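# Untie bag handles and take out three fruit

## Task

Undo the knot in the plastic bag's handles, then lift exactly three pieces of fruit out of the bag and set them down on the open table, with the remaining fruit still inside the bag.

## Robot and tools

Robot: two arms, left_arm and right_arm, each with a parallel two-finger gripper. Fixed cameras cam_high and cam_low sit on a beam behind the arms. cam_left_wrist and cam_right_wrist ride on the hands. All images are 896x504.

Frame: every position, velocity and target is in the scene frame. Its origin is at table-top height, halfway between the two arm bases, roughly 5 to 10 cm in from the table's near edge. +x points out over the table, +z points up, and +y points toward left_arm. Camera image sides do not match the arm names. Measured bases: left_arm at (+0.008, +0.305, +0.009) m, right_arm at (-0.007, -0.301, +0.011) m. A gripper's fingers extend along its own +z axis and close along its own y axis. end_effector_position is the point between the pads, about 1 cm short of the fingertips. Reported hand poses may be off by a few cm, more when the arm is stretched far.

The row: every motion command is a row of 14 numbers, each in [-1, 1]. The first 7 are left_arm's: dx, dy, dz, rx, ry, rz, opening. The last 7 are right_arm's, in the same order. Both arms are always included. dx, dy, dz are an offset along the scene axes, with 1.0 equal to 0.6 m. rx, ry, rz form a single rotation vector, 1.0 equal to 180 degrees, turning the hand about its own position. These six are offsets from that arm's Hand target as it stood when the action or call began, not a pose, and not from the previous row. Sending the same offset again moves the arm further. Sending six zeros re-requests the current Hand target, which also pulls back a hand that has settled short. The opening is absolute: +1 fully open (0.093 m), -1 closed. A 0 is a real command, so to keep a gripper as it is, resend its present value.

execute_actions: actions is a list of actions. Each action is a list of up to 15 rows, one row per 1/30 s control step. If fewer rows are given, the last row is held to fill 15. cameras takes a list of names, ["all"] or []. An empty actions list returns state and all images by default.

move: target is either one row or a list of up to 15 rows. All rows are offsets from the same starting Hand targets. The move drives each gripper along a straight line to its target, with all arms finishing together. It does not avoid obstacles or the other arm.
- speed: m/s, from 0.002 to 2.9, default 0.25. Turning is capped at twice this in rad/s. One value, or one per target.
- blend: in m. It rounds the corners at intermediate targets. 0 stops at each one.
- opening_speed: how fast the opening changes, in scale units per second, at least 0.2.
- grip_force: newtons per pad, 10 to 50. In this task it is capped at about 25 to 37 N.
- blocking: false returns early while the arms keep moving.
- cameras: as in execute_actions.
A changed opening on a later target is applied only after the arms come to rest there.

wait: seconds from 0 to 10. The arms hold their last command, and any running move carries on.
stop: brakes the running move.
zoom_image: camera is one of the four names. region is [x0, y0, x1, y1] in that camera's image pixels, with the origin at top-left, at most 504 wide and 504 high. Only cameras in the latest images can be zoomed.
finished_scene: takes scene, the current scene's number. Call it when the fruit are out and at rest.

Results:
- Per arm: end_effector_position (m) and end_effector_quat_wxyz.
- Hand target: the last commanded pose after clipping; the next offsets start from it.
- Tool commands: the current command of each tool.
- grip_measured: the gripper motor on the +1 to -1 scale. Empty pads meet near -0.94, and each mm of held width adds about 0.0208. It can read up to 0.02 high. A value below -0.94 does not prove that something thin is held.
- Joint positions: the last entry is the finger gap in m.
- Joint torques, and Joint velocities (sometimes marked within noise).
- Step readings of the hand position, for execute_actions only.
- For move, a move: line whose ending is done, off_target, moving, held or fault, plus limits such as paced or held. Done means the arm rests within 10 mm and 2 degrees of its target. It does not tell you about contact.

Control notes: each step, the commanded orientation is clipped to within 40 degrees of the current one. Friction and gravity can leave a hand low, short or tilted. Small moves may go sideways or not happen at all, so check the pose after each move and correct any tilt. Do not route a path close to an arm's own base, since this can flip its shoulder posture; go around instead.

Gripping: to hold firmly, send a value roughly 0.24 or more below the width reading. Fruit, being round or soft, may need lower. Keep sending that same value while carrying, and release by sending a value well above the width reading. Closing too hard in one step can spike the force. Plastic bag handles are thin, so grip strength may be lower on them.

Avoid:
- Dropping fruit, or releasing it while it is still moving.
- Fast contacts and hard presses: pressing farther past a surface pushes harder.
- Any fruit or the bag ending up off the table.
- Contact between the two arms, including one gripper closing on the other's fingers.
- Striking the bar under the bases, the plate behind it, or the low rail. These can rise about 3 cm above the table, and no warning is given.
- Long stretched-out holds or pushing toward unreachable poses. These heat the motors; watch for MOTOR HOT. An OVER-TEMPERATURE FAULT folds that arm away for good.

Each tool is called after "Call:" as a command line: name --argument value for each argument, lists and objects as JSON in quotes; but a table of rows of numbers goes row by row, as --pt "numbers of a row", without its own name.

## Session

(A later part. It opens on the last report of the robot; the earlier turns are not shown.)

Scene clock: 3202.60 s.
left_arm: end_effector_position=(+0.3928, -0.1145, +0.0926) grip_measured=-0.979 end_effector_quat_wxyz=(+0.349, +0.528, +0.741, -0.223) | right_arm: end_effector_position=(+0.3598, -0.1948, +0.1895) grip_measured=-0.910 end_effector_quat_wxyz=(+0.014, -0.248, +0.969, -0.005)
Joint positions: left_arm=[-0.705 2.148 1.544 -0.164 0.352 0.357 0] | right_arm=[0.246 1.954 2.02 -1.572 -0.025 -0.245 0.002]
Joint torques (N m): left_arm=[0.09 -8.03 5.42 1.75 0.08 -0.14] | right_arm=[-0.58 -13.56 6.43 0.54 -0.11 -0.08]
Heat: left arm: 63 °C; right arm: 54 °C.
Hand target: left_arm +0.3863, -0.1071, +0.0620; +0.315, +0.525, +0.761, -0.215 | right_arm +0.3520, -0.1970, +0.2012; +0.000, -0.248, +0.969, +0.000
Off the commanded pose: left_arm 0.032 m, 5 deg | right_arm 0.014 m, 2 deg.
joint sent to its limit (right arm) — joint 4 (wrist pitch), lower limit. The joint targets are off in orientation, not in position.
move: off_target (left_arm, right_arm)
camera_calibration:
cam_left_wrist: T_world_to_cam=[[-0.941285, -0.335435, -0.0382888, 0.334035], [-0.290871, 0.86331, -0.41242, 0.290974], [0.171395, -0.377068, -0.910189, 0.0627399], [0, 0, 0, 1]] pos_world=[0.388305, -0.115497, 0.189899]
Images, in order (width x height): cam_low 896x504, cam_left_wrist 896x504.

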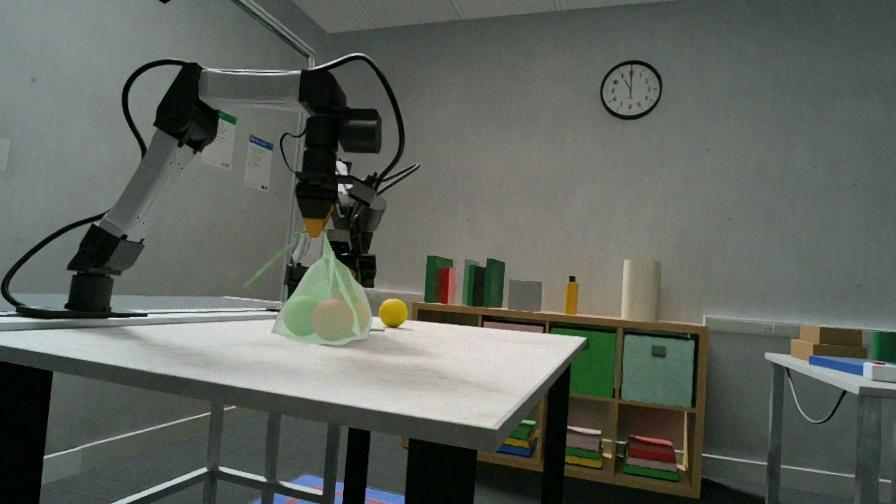

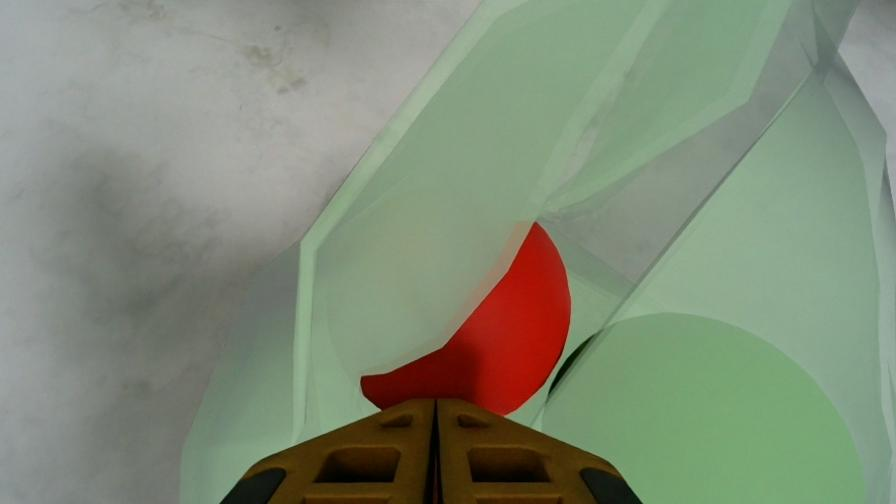

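Call:
move --target '[0.006,-0.006,0.035,0,0,0,-1,0,0,0,0,0,0,-1]' --speed 0.05

Call:
move --target '[0,0,0,0,0,0,0.2,0,0,0,0,0,0,-1]' --opening_speed 0.5 --cameras '["cam_left_wrist","cam_right_wrist"]'

Scene clock: 3216.77 s.
left_arm: end_effector_position=(+0.3903, -0.1123, +0.0939) grip_measured=-0.979 end_effector_quat_wxyz=(+0.333, +0.529, +0.749, -0.221) | right_arm: end_effector_position=(+0.3598, -0.1948, +0.1895) grip_measured=-0.910 end_effector_quat_wxyz=(+0.014, -0.248, +0.969, -0.005)
Joint positions: left_arm=[-0.705 2.148 1.574 -0.231 0.352 0.357 0] | right_arm=[0.246 1.954 2.02 -1.572 -0.025 -0.245 0.002]
Joint torques (N m): left_arm=[0.03 -8.72 8.75 1.6 0.08 -0.12] | right_arm=[-0.66 -13.56 6.3 0.54 -0.1 -0.04]
Heat: left arm: 59 °C; right arm: 54 °C.
Hand target: left_arm +0.3898, -0.1106, +0.0830; +0.315, +0.525, +0.761, -0.215 | right_arm +0.3520, -0.1970, +0.2012; +0.000, -0.248, +0.969, +0.000
Off the commanded pose: left_arm 0.011 m, 3 deg | right_arm 0.014 m, 2 deg.
joint sent to its limit (right arm) — joint 4 (wrist pitch), lower limit. The joint targets are off in orientation, not in position.
move: off_target (left_arm, right_arm)

Scene clock: 3219.37 s.
left_arm: end_effector_position=(+0.3901, -0.1121, +0.0937) grip_measured=+0.198 end_effector_quat_wxyz=(+0.332, +0.529, +0.749, -0.221) | right_arm: end_effector_position=(+0.3598, -0.1947, +0.1895) grip_measured=-0.910 end_effector_quat_wxyz=(+0.014, -0.248, +0.969, -0.005)
Joint positions: left_arm=[-0.705 2.148 1.575 -0.234 0.352 0.357 0.055] | right_arm=[0.246 1.954 2.02 -1.572 -0.026 -0.245 0.002]
Joint torques (N m): left_arm=[0.05 -8.79 8.68 1.59 0.09 -0.12] | right_arm=[-0.64 -13.39 6.39 0.52 -0.09 -0.06]
Heat: left arm: 59 °C; right arm: 54 °C.
Hand target: left_arm +0.3898, -0.1107, +0.0831; +0.315, +0.525, +0.761, -0.215 | right_arm +0.3520, -0.1970, +0.2012; +0.000, -0.248, +0.969, +0.000
Off the commanded pose: left_arm 0.011 m, 3 deg | right_arm 0.014 m, 2 deg.
joint sent to its limit (right arm) — joint 4 (wrist pitch), lower limit. The joint targets are off in orientation, not in position.
move: off_target (left_arm, right_arm)
camera_calibration:
cam_left_wrist: T_world_to_cam=[[-0.941963, -0.335128, -0.0198618, 0.330907], [-0.302618, 0.873225, -0.381969, 0.291451], [0.145352, -0.35379, -0.923962, 0.0792652], [0, 0, 0, 1]] pos_world=[0.38838, -0.115563, 0.191136]
cam_right_wrist: T_world_to_cam=[[0.488012, -0.872695, 0.0157511, -0.348573], [-0.808531, -0.445186, 0.384821, 0.17109], [-0.328819, -0.200533, -0.922857, 0.340072], [0, 0, 0, 1]] pos_world=[0.420262, -0.159836, 0.253489]
Images, in order (width x height): cam_left_wrist 896x504, cam_right_wrist 896x504.

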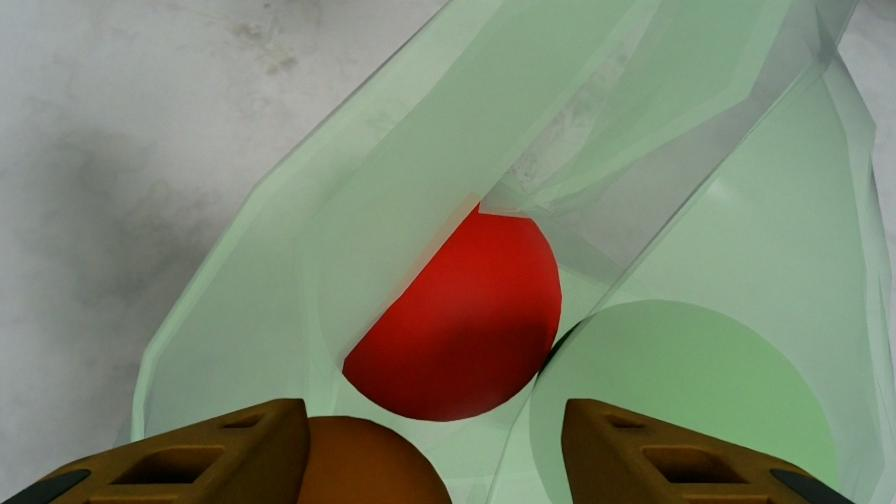

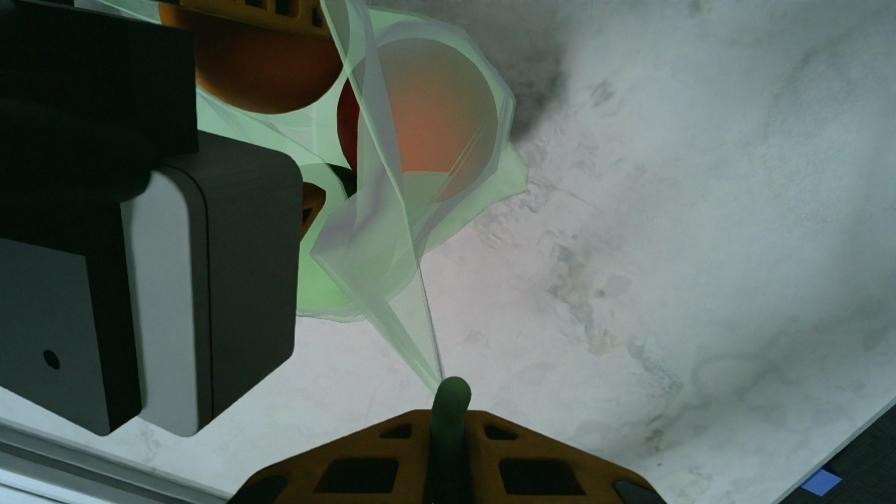

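Call:
zoom_image --camera "cam_right_wrist" --region '[180, 40, 460, 300]'

Call:
zoom_image --camera "cam_left_wrist" --region '[300, 250, 640, 504]'

Scaled by 1.800 from the camera's 896x504 image, which has a finer 1280x720 frame.

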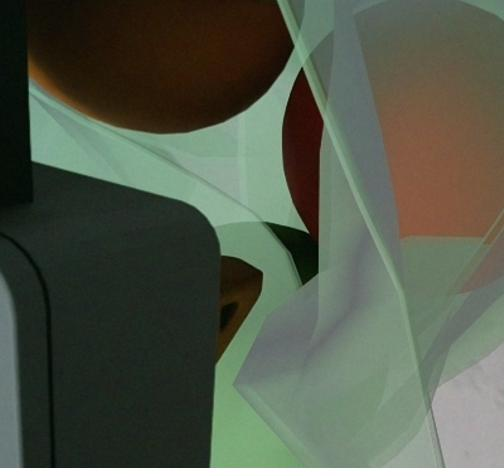

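Scaled by 1.482 from the camera's 896x504 image, which has a finer 1280x720 frame.

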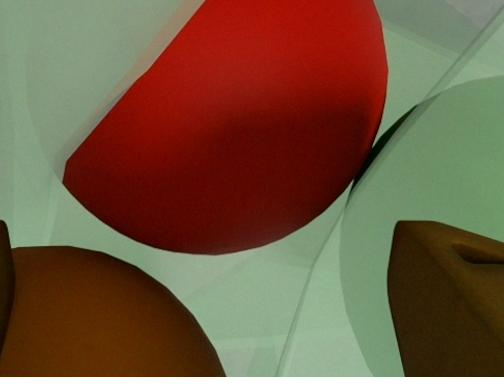

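Call:
move --target '[0.05,0.028,0.008,0,0,0,1,0,0,0,0,0,0,-1]' --speed 0.04 --opening_speed 1 --cameras '["cam_left_wrist","cam_right_wrist"]'

Scene clock: 3313.97 s.
left_arm: end_effector_position=(+0.4181, -0.0943, +0.0948) grip_measured=+1.000 end_effector_quat_wxyz=(+0.325, +0.522, +0.759, -0.215) | right_arm: end_effector_position=(+0.3598, -0.1946, +0.1895) grip_measured=-0.910 end_effector_quat_wxyz=(+0.014, -0.248, +0.969, -0.004)
Joint positions: left_arm=[-0.642 2.191 1.666 -0.315 0.376 0.393 0.093] | right_arm=[0.246 1.954 2.02 -1.572 -0.026 -0.245 0.002]
Joint torques (N m): left_arm=[0.7 -8.92 9.07 1.64 0.28 0.08] | right_arm=[-0.54 -13.53 6.52 0.52 -0.08 -0.09]
Heat: left arm: 56 °C; right arm: 54 °C.
Hand target: left_arm +0.4199, -0.0938, +0.0877; +0.314, +0.525, +0.761, -0.215 | right_arm +0.3520, -0.1970, +0.2012; +0.000, -0.248, +0.969, +0.000
Off the commanded pose: left_arm 0.007 m, 1 deg | right_arm 0.014 m, 2 deg.
joint sent to its limit (right arm) — joint 4 (wrist pitch), lower limit. The joint targets are off in orientation, not in position.
move: off_target (right_arm)
camera_calibration:
cam_left_wrist: T_world_to_cam=[[-0.934615, -0.355412, -0.013297, 0.35766], [-0.326689, 0.872662, -0.362955, 0.293073], [0.140602, -0.334879, -0.931712, 0.0869683], [0, 0, 0, 1]] pos_world=[0.41779, -0.0995127, 0.192157]
cam_right_wrist: T_world_to_cam=[[0.488049, -0.87268, 0.0153965, -0.348497], [-0.808477, -0.445355, 0.38474, 0.171061], [-0.328898, -0.200219, -0.922897, 0.340165], [0, 0, 0, 1]] pos_world=[0.420262, -0.159836, 0.253489]
Images, in order (width x height): cam_left_wrist 896x504, cam_right_wrist 896x504.

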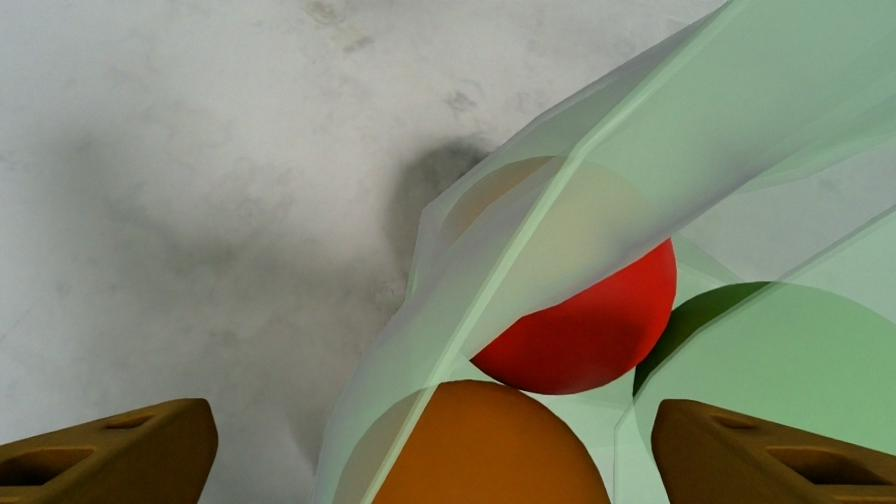

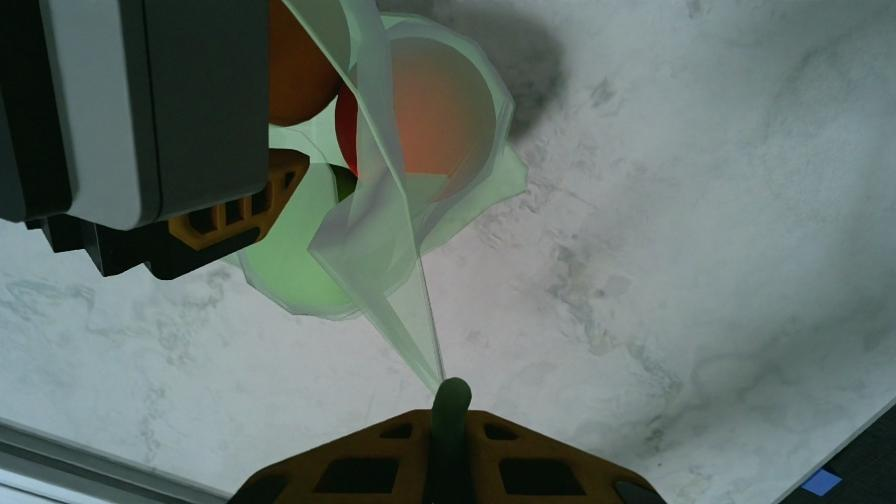

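Call:
move --pt "0 0 0.1 0 0 0 1 0 0 0 0 0 0 -1" --pt "-0.1 0.1063 0.137 0.0517 0.0709 0.3595 1 0 0 0 0 0 0 -1" --speed 0.12 --blend '[0.02,0]' --cameras '["cam_left_wrist","cam_high"]'

Scene clock: 3425.37 s.
left_arm: end_effector_position=(+0.3594, -0.0295, +0.1736) grip_measured=+1.000 end_effector_quat_wxyz=(+0.261, +0.038, +0.964, -0.018) | right_arm: end_effector_position=(+0.3598, -0.1946, +0.1895) grip_measured=-0.910 end_effector_quat_wxyz=(+0.014, -0.248, +0.969, -0.004)
Joint positions: left_arm=[-0.856 2.05 1.931 -1.054 -0.348 -0.729 0.093] | right_arm=[0.246 1.954 2.02 -1.572 -0.026 -0.245 0.002]
Joint torques (N m): left_arm=[0.08 -7.9 8.62 1.12 -0.36 -0.12] | right_arm=[-0.61 -13.52 6.46 0.53 -0.11 -0.03]
Heat: left arm: 63 °C; right arm: 55 °C.
Hand target: left_arm +0.3598, -0.0300, +0.1699; +0.257, +0.035, +0.966, -0.009 | right_arm +0.3520, -0.1970, +0.2012; +0.000, -0.248, +0.969, +0.000
Off the commanded pose: left_arm 0.004 m, 1 deg | right_arm 0.014 m, 2 deg.
joint sent to its limit (right arm) — joint 4 (wrist pitch), lower limit. The joint targets are off in orientation, not in position.
move: off_target (right_arm)
camera_calibration:
cam_left_wrist: T_world_to_cam=[[-0.0896895, -0.995822, 0.0171454, -0.000958913], [-0.991032, 0.0875195, -0.100976, 0.416018], [0.0990536, -0.0260481, -0.994741, 0.225306], [0, 0, 0, 1]] pos_world=[0.389884, -0.0314958, 0.266145]
Images, in order (width x height): cam_high 896x504, cam_left_wrist 896x504.

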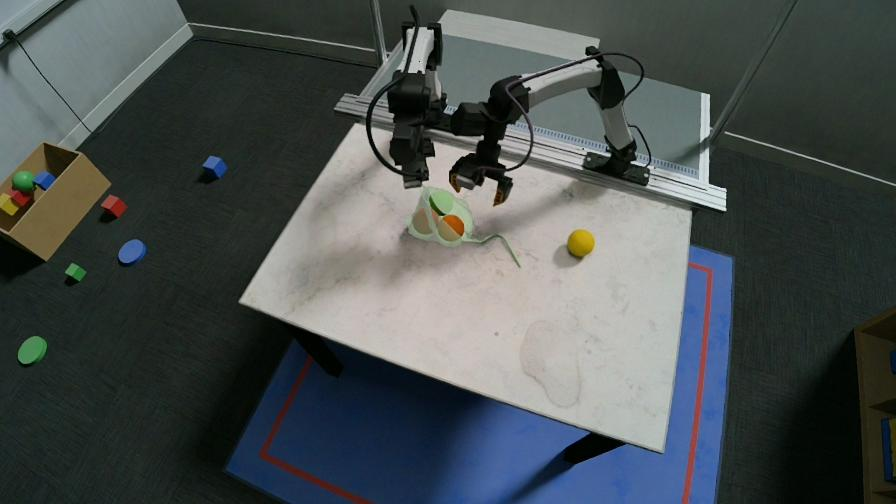

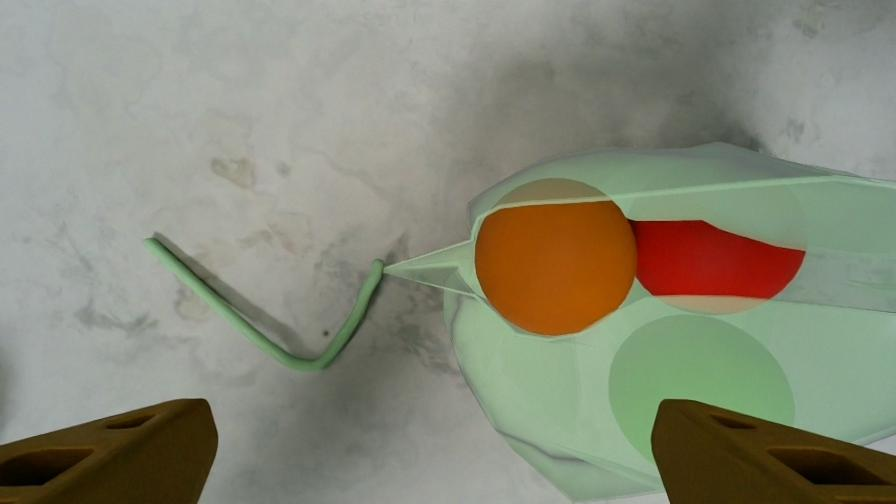

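Call:
move --target '[0,0.05,0,0,0,0,1,0.06,0.042,-0.03,0,0,0,-1]' --speed 0.06 --cameras '["cam_left_wrist","cam_right_wrist"]'

Scene clock: 3474.37 s.
left_arm: end_effector_position=(+0.3610, -0.0025, +0.1627) grip_measured=+1.000 end_effector_quat_wxyz=(+0.253, +0.033, +0.967, -0.001) | right_arm: end_effector_position=(+0.3846, -0.1751, +0.1808) grip_measured=-0.910 end_effector_quat_wxyz=(+0.024, -0.251, +0.968, -0.003)
Joint positions: left_arm=[-0.816 1.995 1.816 -1.019 -0.348 -0.704 0.093] | right_arm=[0.278 2.065 2.151 -1.572 -0.026 -0.22 0.002]
Joint torques (N m): left_arm=[0.69 -11.22 5.67 1.33 -0.18 0.09] | right_arm=[0.08 -9.1 11.19 0.59 -0.1 0.08]
Heat: left arm: 62 °C; right arm: 54 °C.
Hand target: left_arm +0.3598, +0.0000, +0.1699; +0.257, +0.035, +0.966, -0.009 | right_arm +0.3880, -0.1718, +0.1832; +0.000, -0.248, +0.969, +0.000
Off the commanded pose: left_arm 0.008 m, 1 deg | right_arm 0.005 m, 3 deg.
joint sent to its limit (right arm) — joint 4 (wrist pitch), lower limit. The joint targets are off in orientation, not in position.
move: off_target (right_arm)
camera_calibration:
cam_left_wrist: T_world_to_cam=[[-0.0715525, -0.997352, -0.0129988, 0.0246519], [-0.99391, 0.0723884, -0.0830805, 0.412179], [0.0838015, 0.00697501, -0.996458, 0.220876], [0, 0, 0, 1]] pos_world=[0.392923, -0.00679101, 0.254658]
cam_right_wrist: T_world_to_cam=[[0.494302, -0.869107, 0.0178273, -0.345717], [-0.81171, -0.454124, 0.367284, 0.20611], [-0.311114, -0.19602, -0.929938, 0.339378], [0, 0, 0, 1]] pos_world=[0.443776, -0.140341, 0.246063]
Images, in order (width x height): cam_left_wrist 896x504, cam_right_wrist 896x504.

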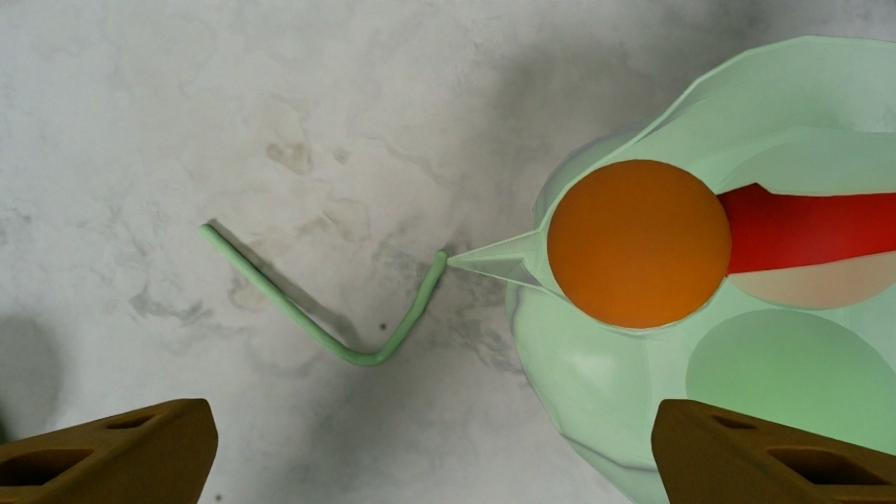

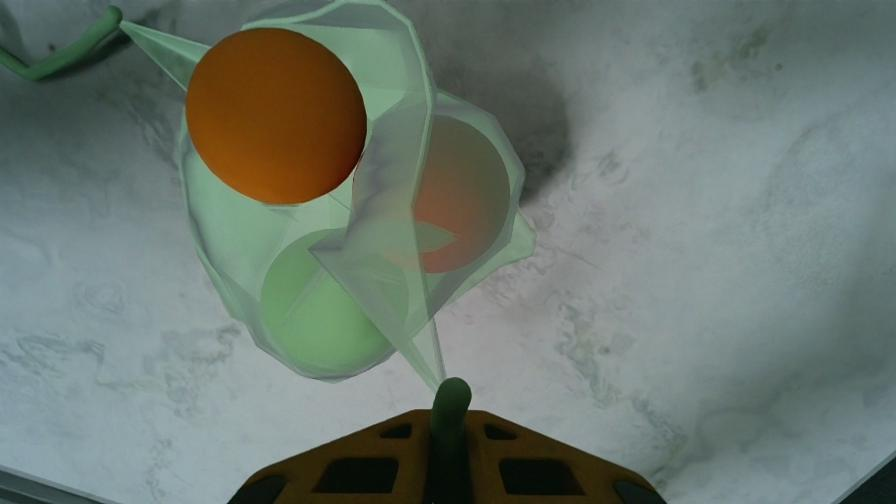

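Call:
zoom_image --camera "cam_left_wrist" --region '[500, 20, 896, 380]'

Call:
zoom_image --camera "cam_right_wrist" --region '[100, 0, 560, 400]'

Call:
wait --seconds 0.1 --cameras '["cam_high","cam_low"]'

Call:
zoom_image --camera "cam_low" --region '[240, 220, 420, 360]'

Call:
zoom_image --camera "cam_high" --region '[380, 160, 540, 270]'

Scaled by 1.273 from the camera's 896x504 image, which has a finer 1280x720 frame.

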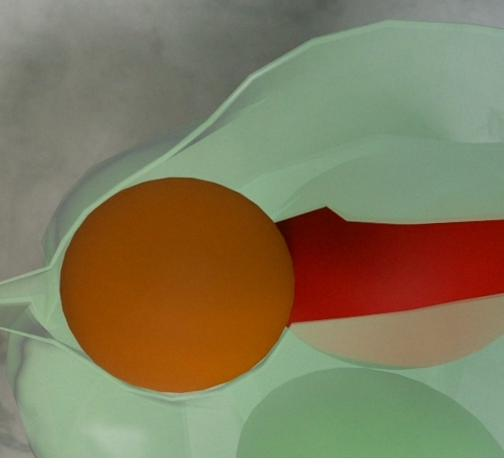

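Scaled by 1.096 from the camera's 896x504 image, which has a finer 1280x720 frame.

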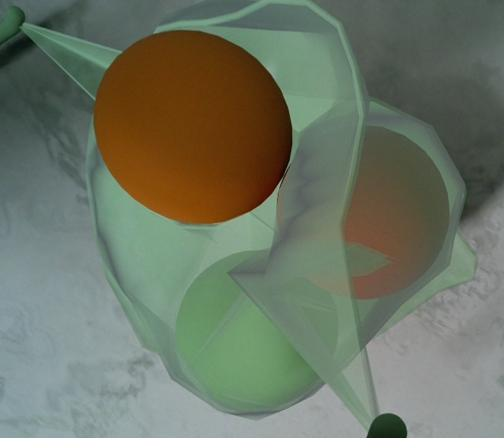

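Scene clock: 3522.40 s.
left_arm: end_effector_position=(+0.3610, -0.0026, +0.1627) grip_measured=+1.000 end_effector_quat_wxyz=(+0.253, +0.033, +0.967, -0.001) | right_arm: end_effector_position=(+0.3846, -0.1751, +0.1808) grip_measured=-0.910 end_effector_quat_wxyz=(+0.024, -0.251, +0.968, -0.003)
Joint positions: left_arm=[-0.816 1.995 1.816 -1.018 -0.348 -0.704 0.093] | right_arm=[0.278 2.065 2.151 -1.572 -0.026 -0.22 0.002]
Joint velocities: left_arm=[-0.007 -0.002 0.002 -0.095 -0.007 -0.168 0] | right_arm=[within noise]
Joint torques (N m): left_arm=[0.73 -11.25 5.63 1.33 -0.2 0.08] | right_arm=[0.08 -9.1 11.11 0.59 -0.07 0.09]
Heat: left arm: 68 °C; right arm: 57 °C.
Hand target: left_arm +0.3598, +0.0000, +0.1699; +0.257, +0.035, +0.966, -0.009 | right_arm +0.3880, -0.1718, +0.1832; +0.000, -0.248, +0.969, +0.000
Tool commands: left_gripper/opening=+1.0 right_gripper/opening=-1.0
Off the commanded pose: left_arm 0.008 m, 1 deg | right_arm 0.005 m, 3 deg.
wait: 0.10 s; at rest from the start
Images, in order (width x height): cam_high 896x504, cam_low 896x504.

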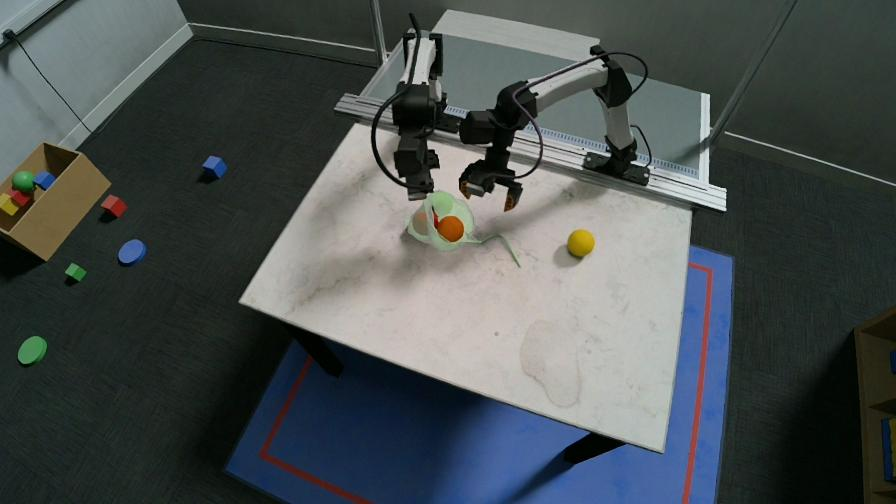

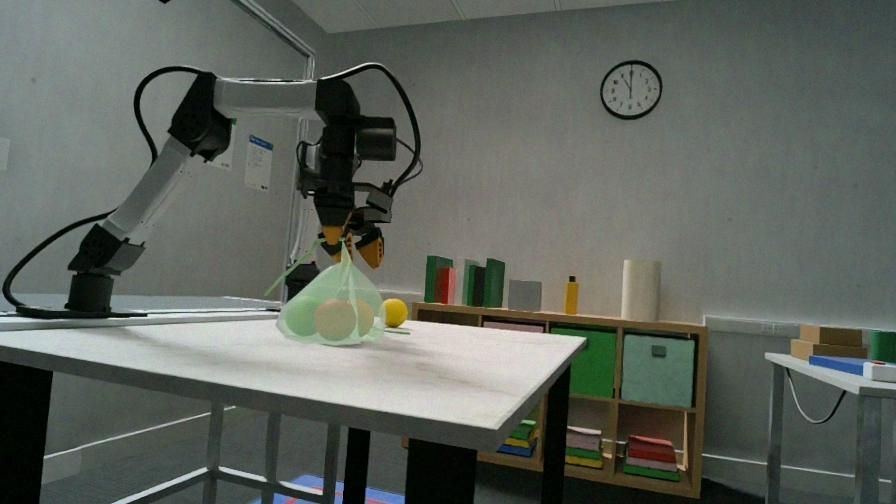

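Scaled by 2.800 from the camera's 896x504 image, which has a finer 1280x720 frame.

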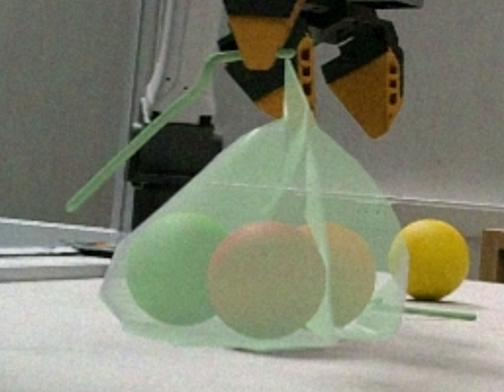

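Scaled by 3.150 from the camera's 896x504 image, which has a finer 1280x720 frame.

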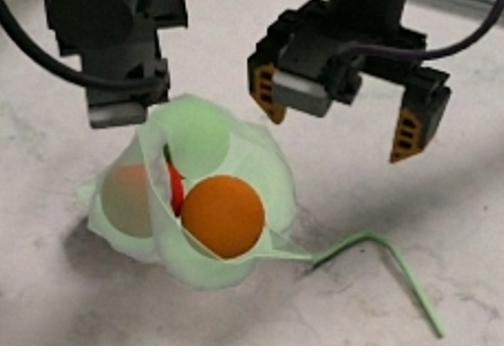

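Call:
move --target '[0.033,-0.05,-0.025,-0.0517,-0.0709,-0.3595,1,0,0,0,0,0,0,-1]' --speed 0.12 --cameras '["cam_left_wrist"]'

Scene clock: 3577.50 s.
left_arm: end_effector_position=(+0.3748, -0.0288, +0.1556) grip_measured=+1.000 end_effector_quat_wxyz=(+0.315, +0.523, +0.763, -0.214) | right_arm: end_effector_position=(+0.3846, -0.1751, +0.1808) grip_measured=-0.910 end_effector_quat_wxyz=(+0.024, -0.251, +0.968, -0.003)
Joint positions: left_arm=[-0.577 1.873 1.461 -0.472 0.419 0.448 0.093] | right_arm=[0.278 2.065 2.151 -1.572 -0.026 -0.22 0.002]
Joint torques (N m): left_arm=[0.83 -7.28 9.1 1.75 0.33 0.08] | right_arm=[0.05 -8.95 11.15 0.59 -0.06 0.08]
Heat: left arm: 70 °C; right arm: 60 °C.
Hand target: left_arm +0.3796, -0.0301, +0.1551; +0.315, +0.525, +0.761, -0.215 | right_arm +0.3880, -0.1718, +0.1832; +0.000, -0.248, +0.969, +0.000
Off the commanded pose: left_arm 0.005 m, 0 deg | right_arm 0.005 m, 3 deg.
joint sent to its limit (right arm) — joint 4 (wrist pitch), lower limit. The joint targets are off in orientation, not in position.
move: off_target (right_arm)
camera_calibration:
cam_left_wrist: T_world_to_cam=[[-0.93498, -0.354693, -0.00246882, 0.339801], [-0.332106, 0.87784, -0.345111, 0.243131], [0.124576, -0.321852, -0.938558, 0.179136], [0, 0, 0, 1]] pos_world=[0.376136, -0.03525, 0.252876]
Images, in order (width x height): cam_left_wrist 896x504.

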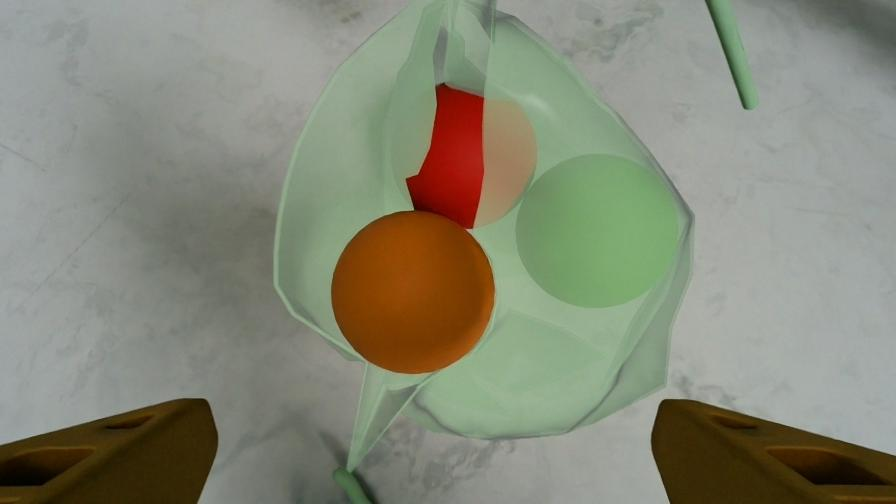

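Call:
move --target '[0.0423,-0.0207,-0.1133,0,0,0,1,0,0,0,0,0,0,-1]' --speed 0.1 --cameras '["cam_left_wrist"]'

Scene clock: 3611.97 s.
left_arm: end_effector_position=(+0.4051, -0.0453, +0.0980) grip_measured=+1.000 end_effector_quat_wxyz=(+0.323, +0.523, +0.759, -0.214) | right_arm: end_effector_position=(+0.3846, -0.1751, +0.1808) grip_measured=-0.910 end_effector_quat_wxyz=(+0.024, -0.251, +0.968, -0.003)
Joint positions: left_arm=[-0.57 2.048 1.461 -0.281 0.424 0.455 0.093] | right_arm=[0.278 2.065 2.151 -1.572 -0.026 -0.22 0.002]
Joint torques (N m): left_arm=[0.84 -8.4 6.35 1.85 0.35 0.07] | right_arm=[-0.1 -9.06 11.15 0.58 -0.07 0.09]
Heat: left arm: 60 °C; right arm: 61 °C.
Hand target: left_arm +0.4050, -0.0425, +0.0871; +0.315, +0.525, +0.761, -0.215 | right_arm +0.3880, -0.1718, +0.1832; +0.000, -0.248, +0.969, +0.000
Off the commanded pose: left_arm 0.011 m, 1 deg | right_arm 0.005 m, 3 deg.
joint sent to its limit (right arm) — joint 4 (wrist pitch), lower limit. The joint targets are off in orientation, not in position.
move: off_target (left_arm, right_arm)
camera_calibration:
cam_left_wrist: T_world_to_cam=[[-0.935469, -0.353171, -0.0129958, 0.363417], [-0.325311, 0.874879, -0.35883, 0.246404], [0.138098, -0.331446, -0.933313, 0.109526], [0, 0, 0, 1]] pos_world=[0.404998, -0.050923, 0.195362]
Images, in order (width x height): cam_left_wrist 896x504.

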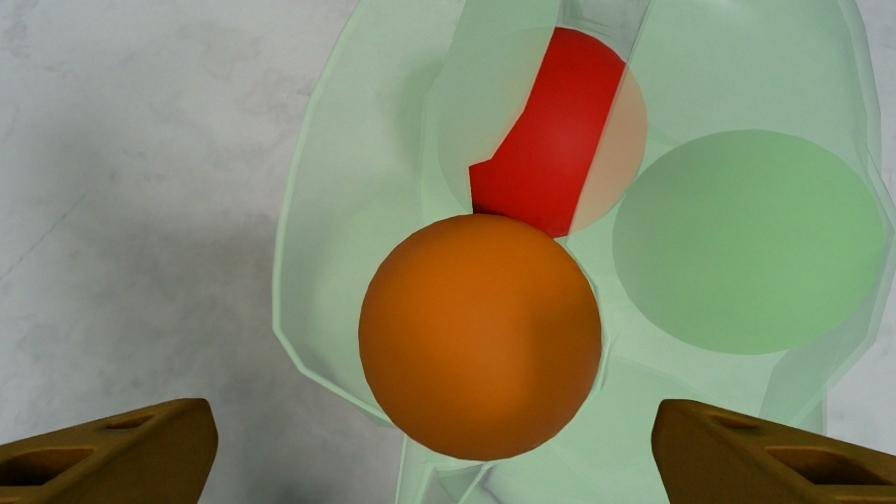

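Call:
move --target '[0.0147,-0.0705,-0.082,0,0,0,1,0,0,0,0,0,0,-1]' --speed 0.05 --cameras '["cam_left_wrist","cam_right_wrist"]'

Call:
zoom_image --camera "cam_right_wrist" --region '[60, 0, 560, 400]'

Scene clock: 3635.77 s.
left_arm: end_effector_position=(+0.4083, -0.0819, +0.0416) grip_measured=+1.000 end_effector_quat_wxyz=(+0.313, +0.530, +0.757, -0.220) | right_arm: end_effector_position=(+0.3846, -0.1751, +0.1808) grip_measured=-0.910 end_effector_quat_wxyz=(+0.024, -0.251, +0.968, -0.003)
Joint positions: left_arm=[-0.629 2.228 1.515 -0.158 0.403 0.419 0.093] | right_arm=[0.278 2.065 2.151 -1.572 -0.026 -0.22 0.002]
Joint torques (N m): left_arm=[0.14 -9.02 8.57 1.87 0.09 -0.12] | right_arm=[-0.09 -9.09 11.14 0.6 -0.1 0.12]
Heat: left arm: 61 °C; right arm: 61 °C.
Hand target: left_arm +0.4139, -0.0847, +0.0379; +0.315, +0.525, +0.761, -0.215 | right_arm +0.3880, -0.1718, +0.1832; +0.000, -0.248, +0.969, +0.000
Off the commanded pose: left_arm 0.007 m, 1 deg | right_arm 0.005 m, 3 deg.
joint sent to its limit (right arm) — joint 4 (wrist pitch), lower limit. The joint targets are off in orientation, not in position.
move: off_target (right_arm)
camera_calibration:
cam_left_wrist: T_world_to_cam=[[-0.942493, -0.334223, 0.00174962, 0.356569], [-0.313851, 0.883221, -0.34845, 0.25466], [0.114915, -0.328961, -0.937326, 0.0541522], [0, 0, 0, 1]] pos_world=[0.409766, -0.087934, 0.138871]
cam_right_wrist: T_world_to_cam=[[0.494008, -0.869275, 0.0178148, -0.345607], [-0.811852, -0.453848, 0.367312, 0.206205], [-0.31121, -0.195918, -0.929927, 0.339433], [0, 0, 0, 1]] pos_world=[0.443775, -0.140341, 0.246063]
Images, in order (width x height): cam_left_wrist 896x504, cam_right_wrist 896x504.

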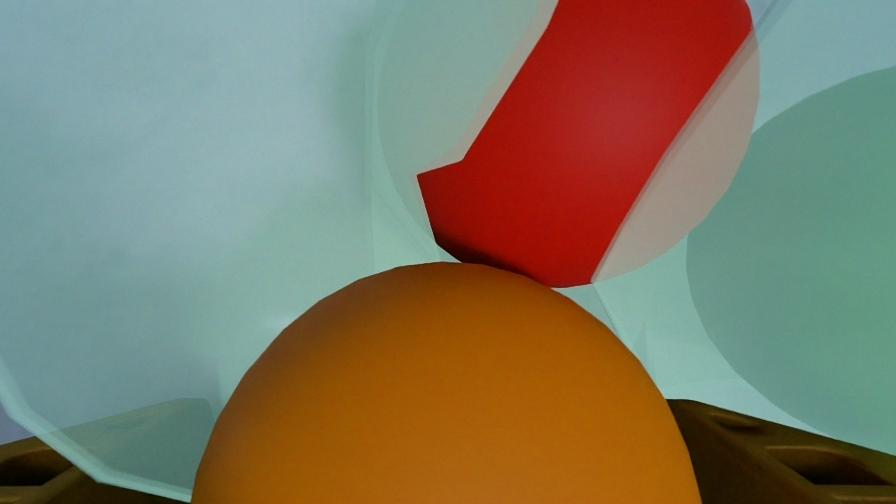

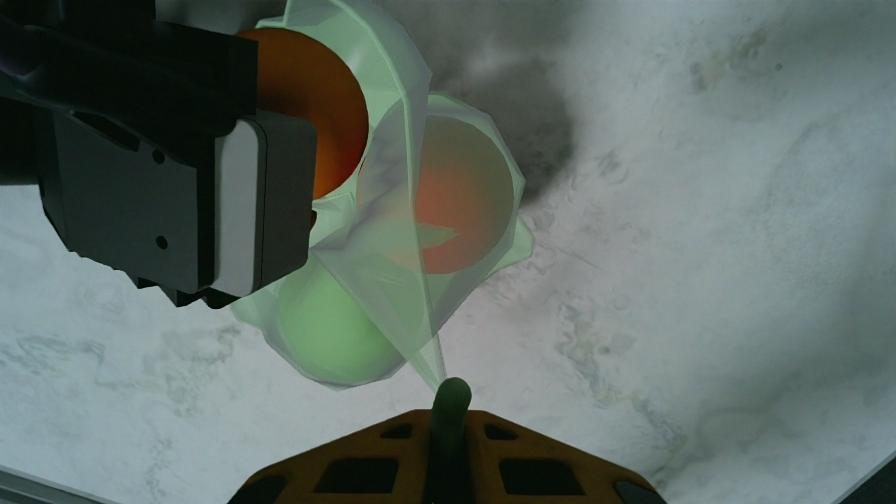

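Scaled by 1.008 from the camera's 896x504 image, which has a finer 1280x720 frame.

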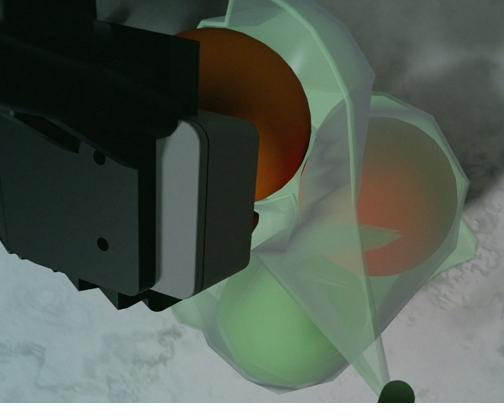

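Call:
move --pt "-0.0295 0.077 0.083 0 0 0 1 0 0 0 0 0 0 -1" --pt "-0.015 0.04 0.125 0 0 0 1 0 0 0 0 0 0 -1" --pt "0.0035 -0.0105 0.122 0 0 0 1 0 0 0 0 0 0 -1" --speed 0.08 --blend '[0.01,0.01,0]' --cameras '["cam_left_wrist","cam_right_wrist"]'

Scene clock: 3671.63 s.
left_arm: end_effector_position=(+0.4129, -0.0914, +0.1181) grip_measured=+1.000 end_effector_quat_wxyz=(+0.325, +0.531, +0.751, -0.221) | right_arm: end_effector_position=(+0.3846, -0.1751, +0.1808) grip_measured=-0.910 end_effector_quat_wxyz=(+0.024, -0.251, +0.968, -0.003)
Joint positions: left_arm=[-0.637 2.15 1.691 -0.384 0.401 0.415 0.093] | right_arm=[0.278 2.065 2.151 -1.572 -0.026 -0.219 0.002]
Joint torques (N m): left_arm=[0.16 -8.76 9.13 1.68 0.11 -0.15] | right_arm=[-0.02 -9.07 11.18 0.61 -0.07 0.09]
Heat: left arm: 65 °C; right arm: 62 °C.
Hand target: left_arm +0.4158, -0.0911, +0.1111; +0.315, +0.525, +0.761, -0.215 | right_arm +0.3880, -0.1718, +0.1832; +0.000, -0.248, +0.969, +0.000
Off the commanded pose: left_arm 0.008 m, 2 deg | right_arm 0.005 m, 3 deg.
joint sent to its limit (right arm) — joint 4 (wrist pitch), lower limit. The joint targets are off in orientation, not in position.
move: off_target (right_arm)
camera_calibration:
cam_left_wrist: T_world_to_cam=[[-0.943466, -0.331222, -0.0127848, 0.359937], [-0.303272, 0.878135, -0.370007, 0.288845], [0.133781, -0.345212, -0.928941, 0.111926], [0, 0, 0, 1]] pos_world=[0.412213, -0.0957883, 0.215449]
cam_right_wrist: T_world_to_cam=[[0.493327, -0.869662, 0.01779, -0.345352], [-0.812236, -0.45324, 0.367214, 0.206484], [-0.311289, -0.195606, -0.929966, 0.339521], [0, 0, 0, 1]] pos_world=[0.443775, -0.14034, 0.246063]
Images, in order (width x height): cam_left_wrist 896x504, cam_right_wrist 896x504.

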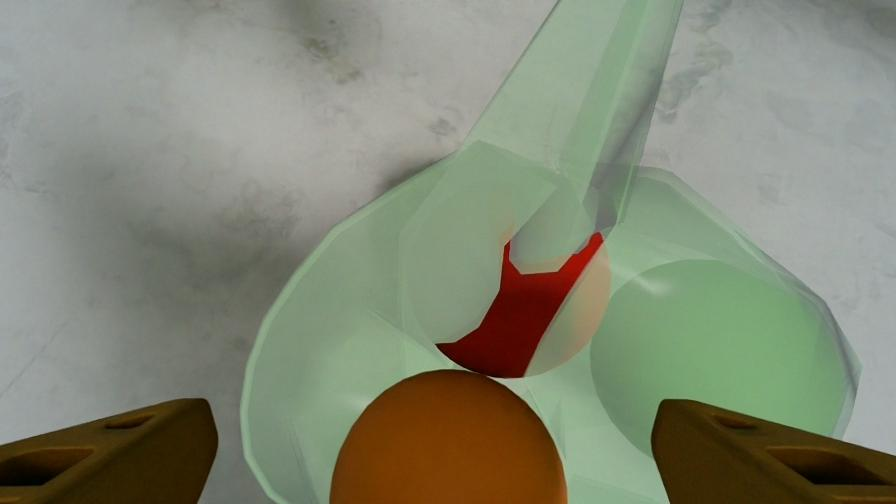

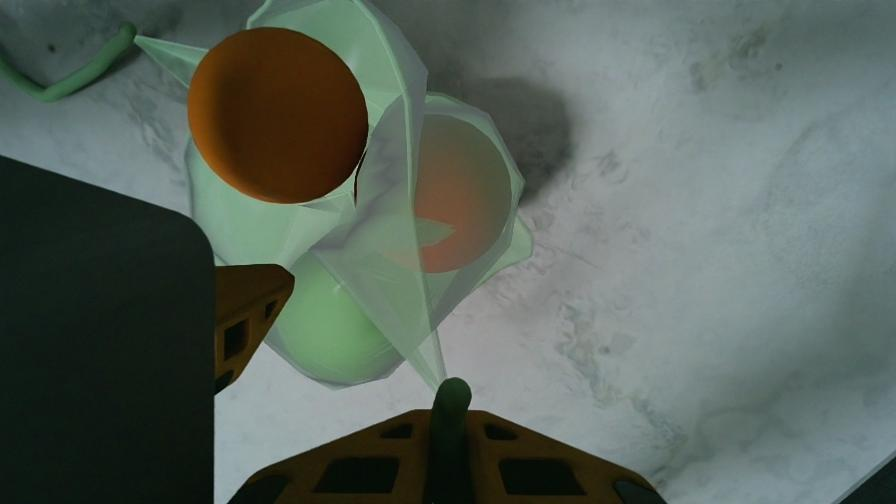

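Call:
move --target '[-0.003,0.004,-0.122,0,0,0,1,0,0,0,0,0,0,-1]' --speed 0.05 --cameras '["cam_left_wrist","cam_right_wrist"]'

Call:
zoom_image --camera "cam_right_wrist" --region '[60, 0, 560, 400]'

Scene clock: 3688.27 s.
left_arm: end_effector_position=(+0.4158, -0.0922, +0.0546) grip_measured=+1.000 end_effector_quat_wxyz=(+0.328, +0.530, +0.750, -0.221) | right_arm: end_effector_position=(+0.3846, -0.1749, +0.1808) grip_measured=-0.910 end_effector_quat_wxyz=(+0.024, -0.250, +0.968, -0.003)
Joint positions: left_arm=[-0.637 2.237 1.565 -0.163 0.398 0.414 0.093] | right_arm=[0.278 2.065 2.151 -1.572 -0.026 -0.217 0.002]
Joint torques (N m): left_arm=[0.24 -9.16 5.87 1.91 0.11 -0.12] | right_arm=[0.03 -8.96 11.23 0.56 -0.07 0.05]
Heat: left arm: 65 °C; right arm: 62 °C.
Hand target: left_arm +0.4141, -0.0888, +0.0379; +0.315, +0.525, +0.761, -0.215 | right_arm +0.3880, -0.1718, +0.1832; +0.000, -0.248, +0.969, +0.000
Off the commanded pose: left_arm 0.017 m, 2 deg | right_arm 0.005 m, 3 deg.
joint sent to its limit (right arm) — joint 4 (wrist pitch), lower limit. The joint targets are off in orientation, not in position.
move: off_target (left_arm, right_arm)
camera_calibration:
cam_left_wrist: T_world_to_cam=[[-0.942646, -0.333366, -0.0168984, 0.361349], [-0.303211, 0.87635, -0.374265, 0.267071], [0.139576, -0.347676, -0.927168, 0.0494871], [0, 0, 0, 1]] pos_world=[0.414696, -0.0963808, 0.151945]
cam_right_wrist: T_world_to_cam=[[0.492335, -0.870226, 0.0177091, -0.344882], [-0.812725, -0.45233, 0.367255, 0.206864], [-0.311584, -0.195205, -0.929952, 0.339724], [0, 0, 0, 1]] pos_world=[0.443774, -0.140239, 0.246063]
Images, in order (width x height): cam_left_wrist 896x504, cam_right_wrist 896x504.

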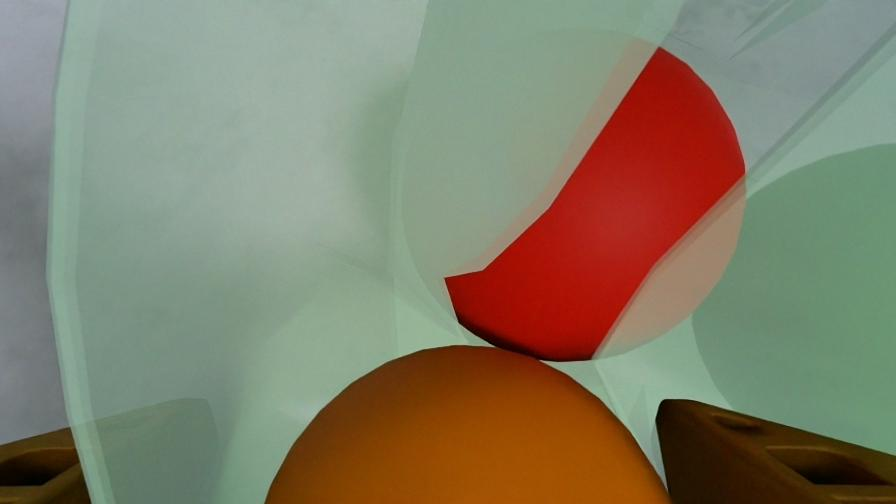

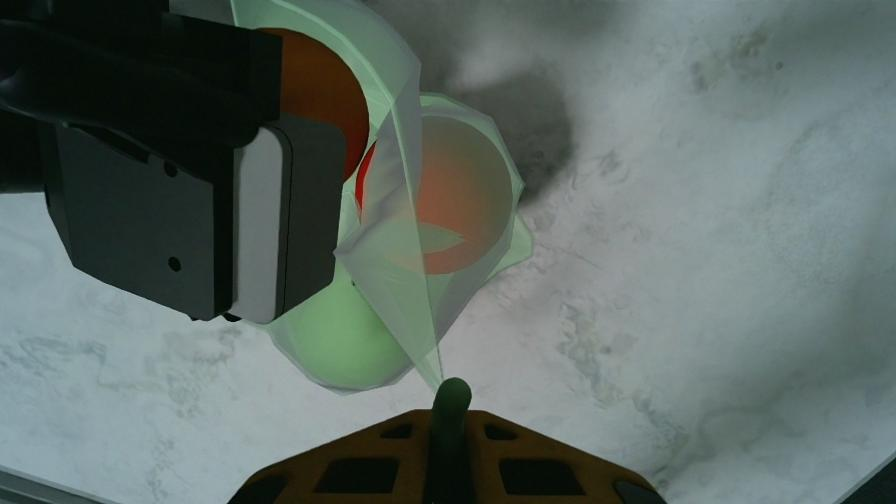

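Scaled by 1.008 from the camera's 896x504 image, which has a finer 1280x720 frame.

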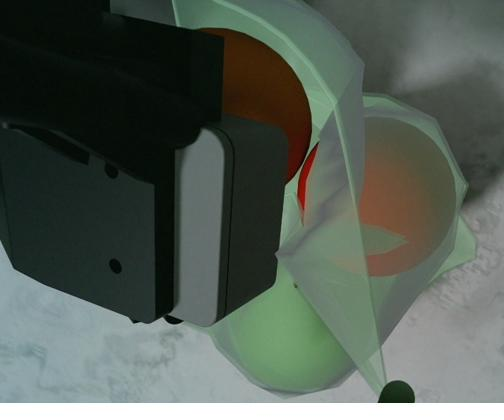

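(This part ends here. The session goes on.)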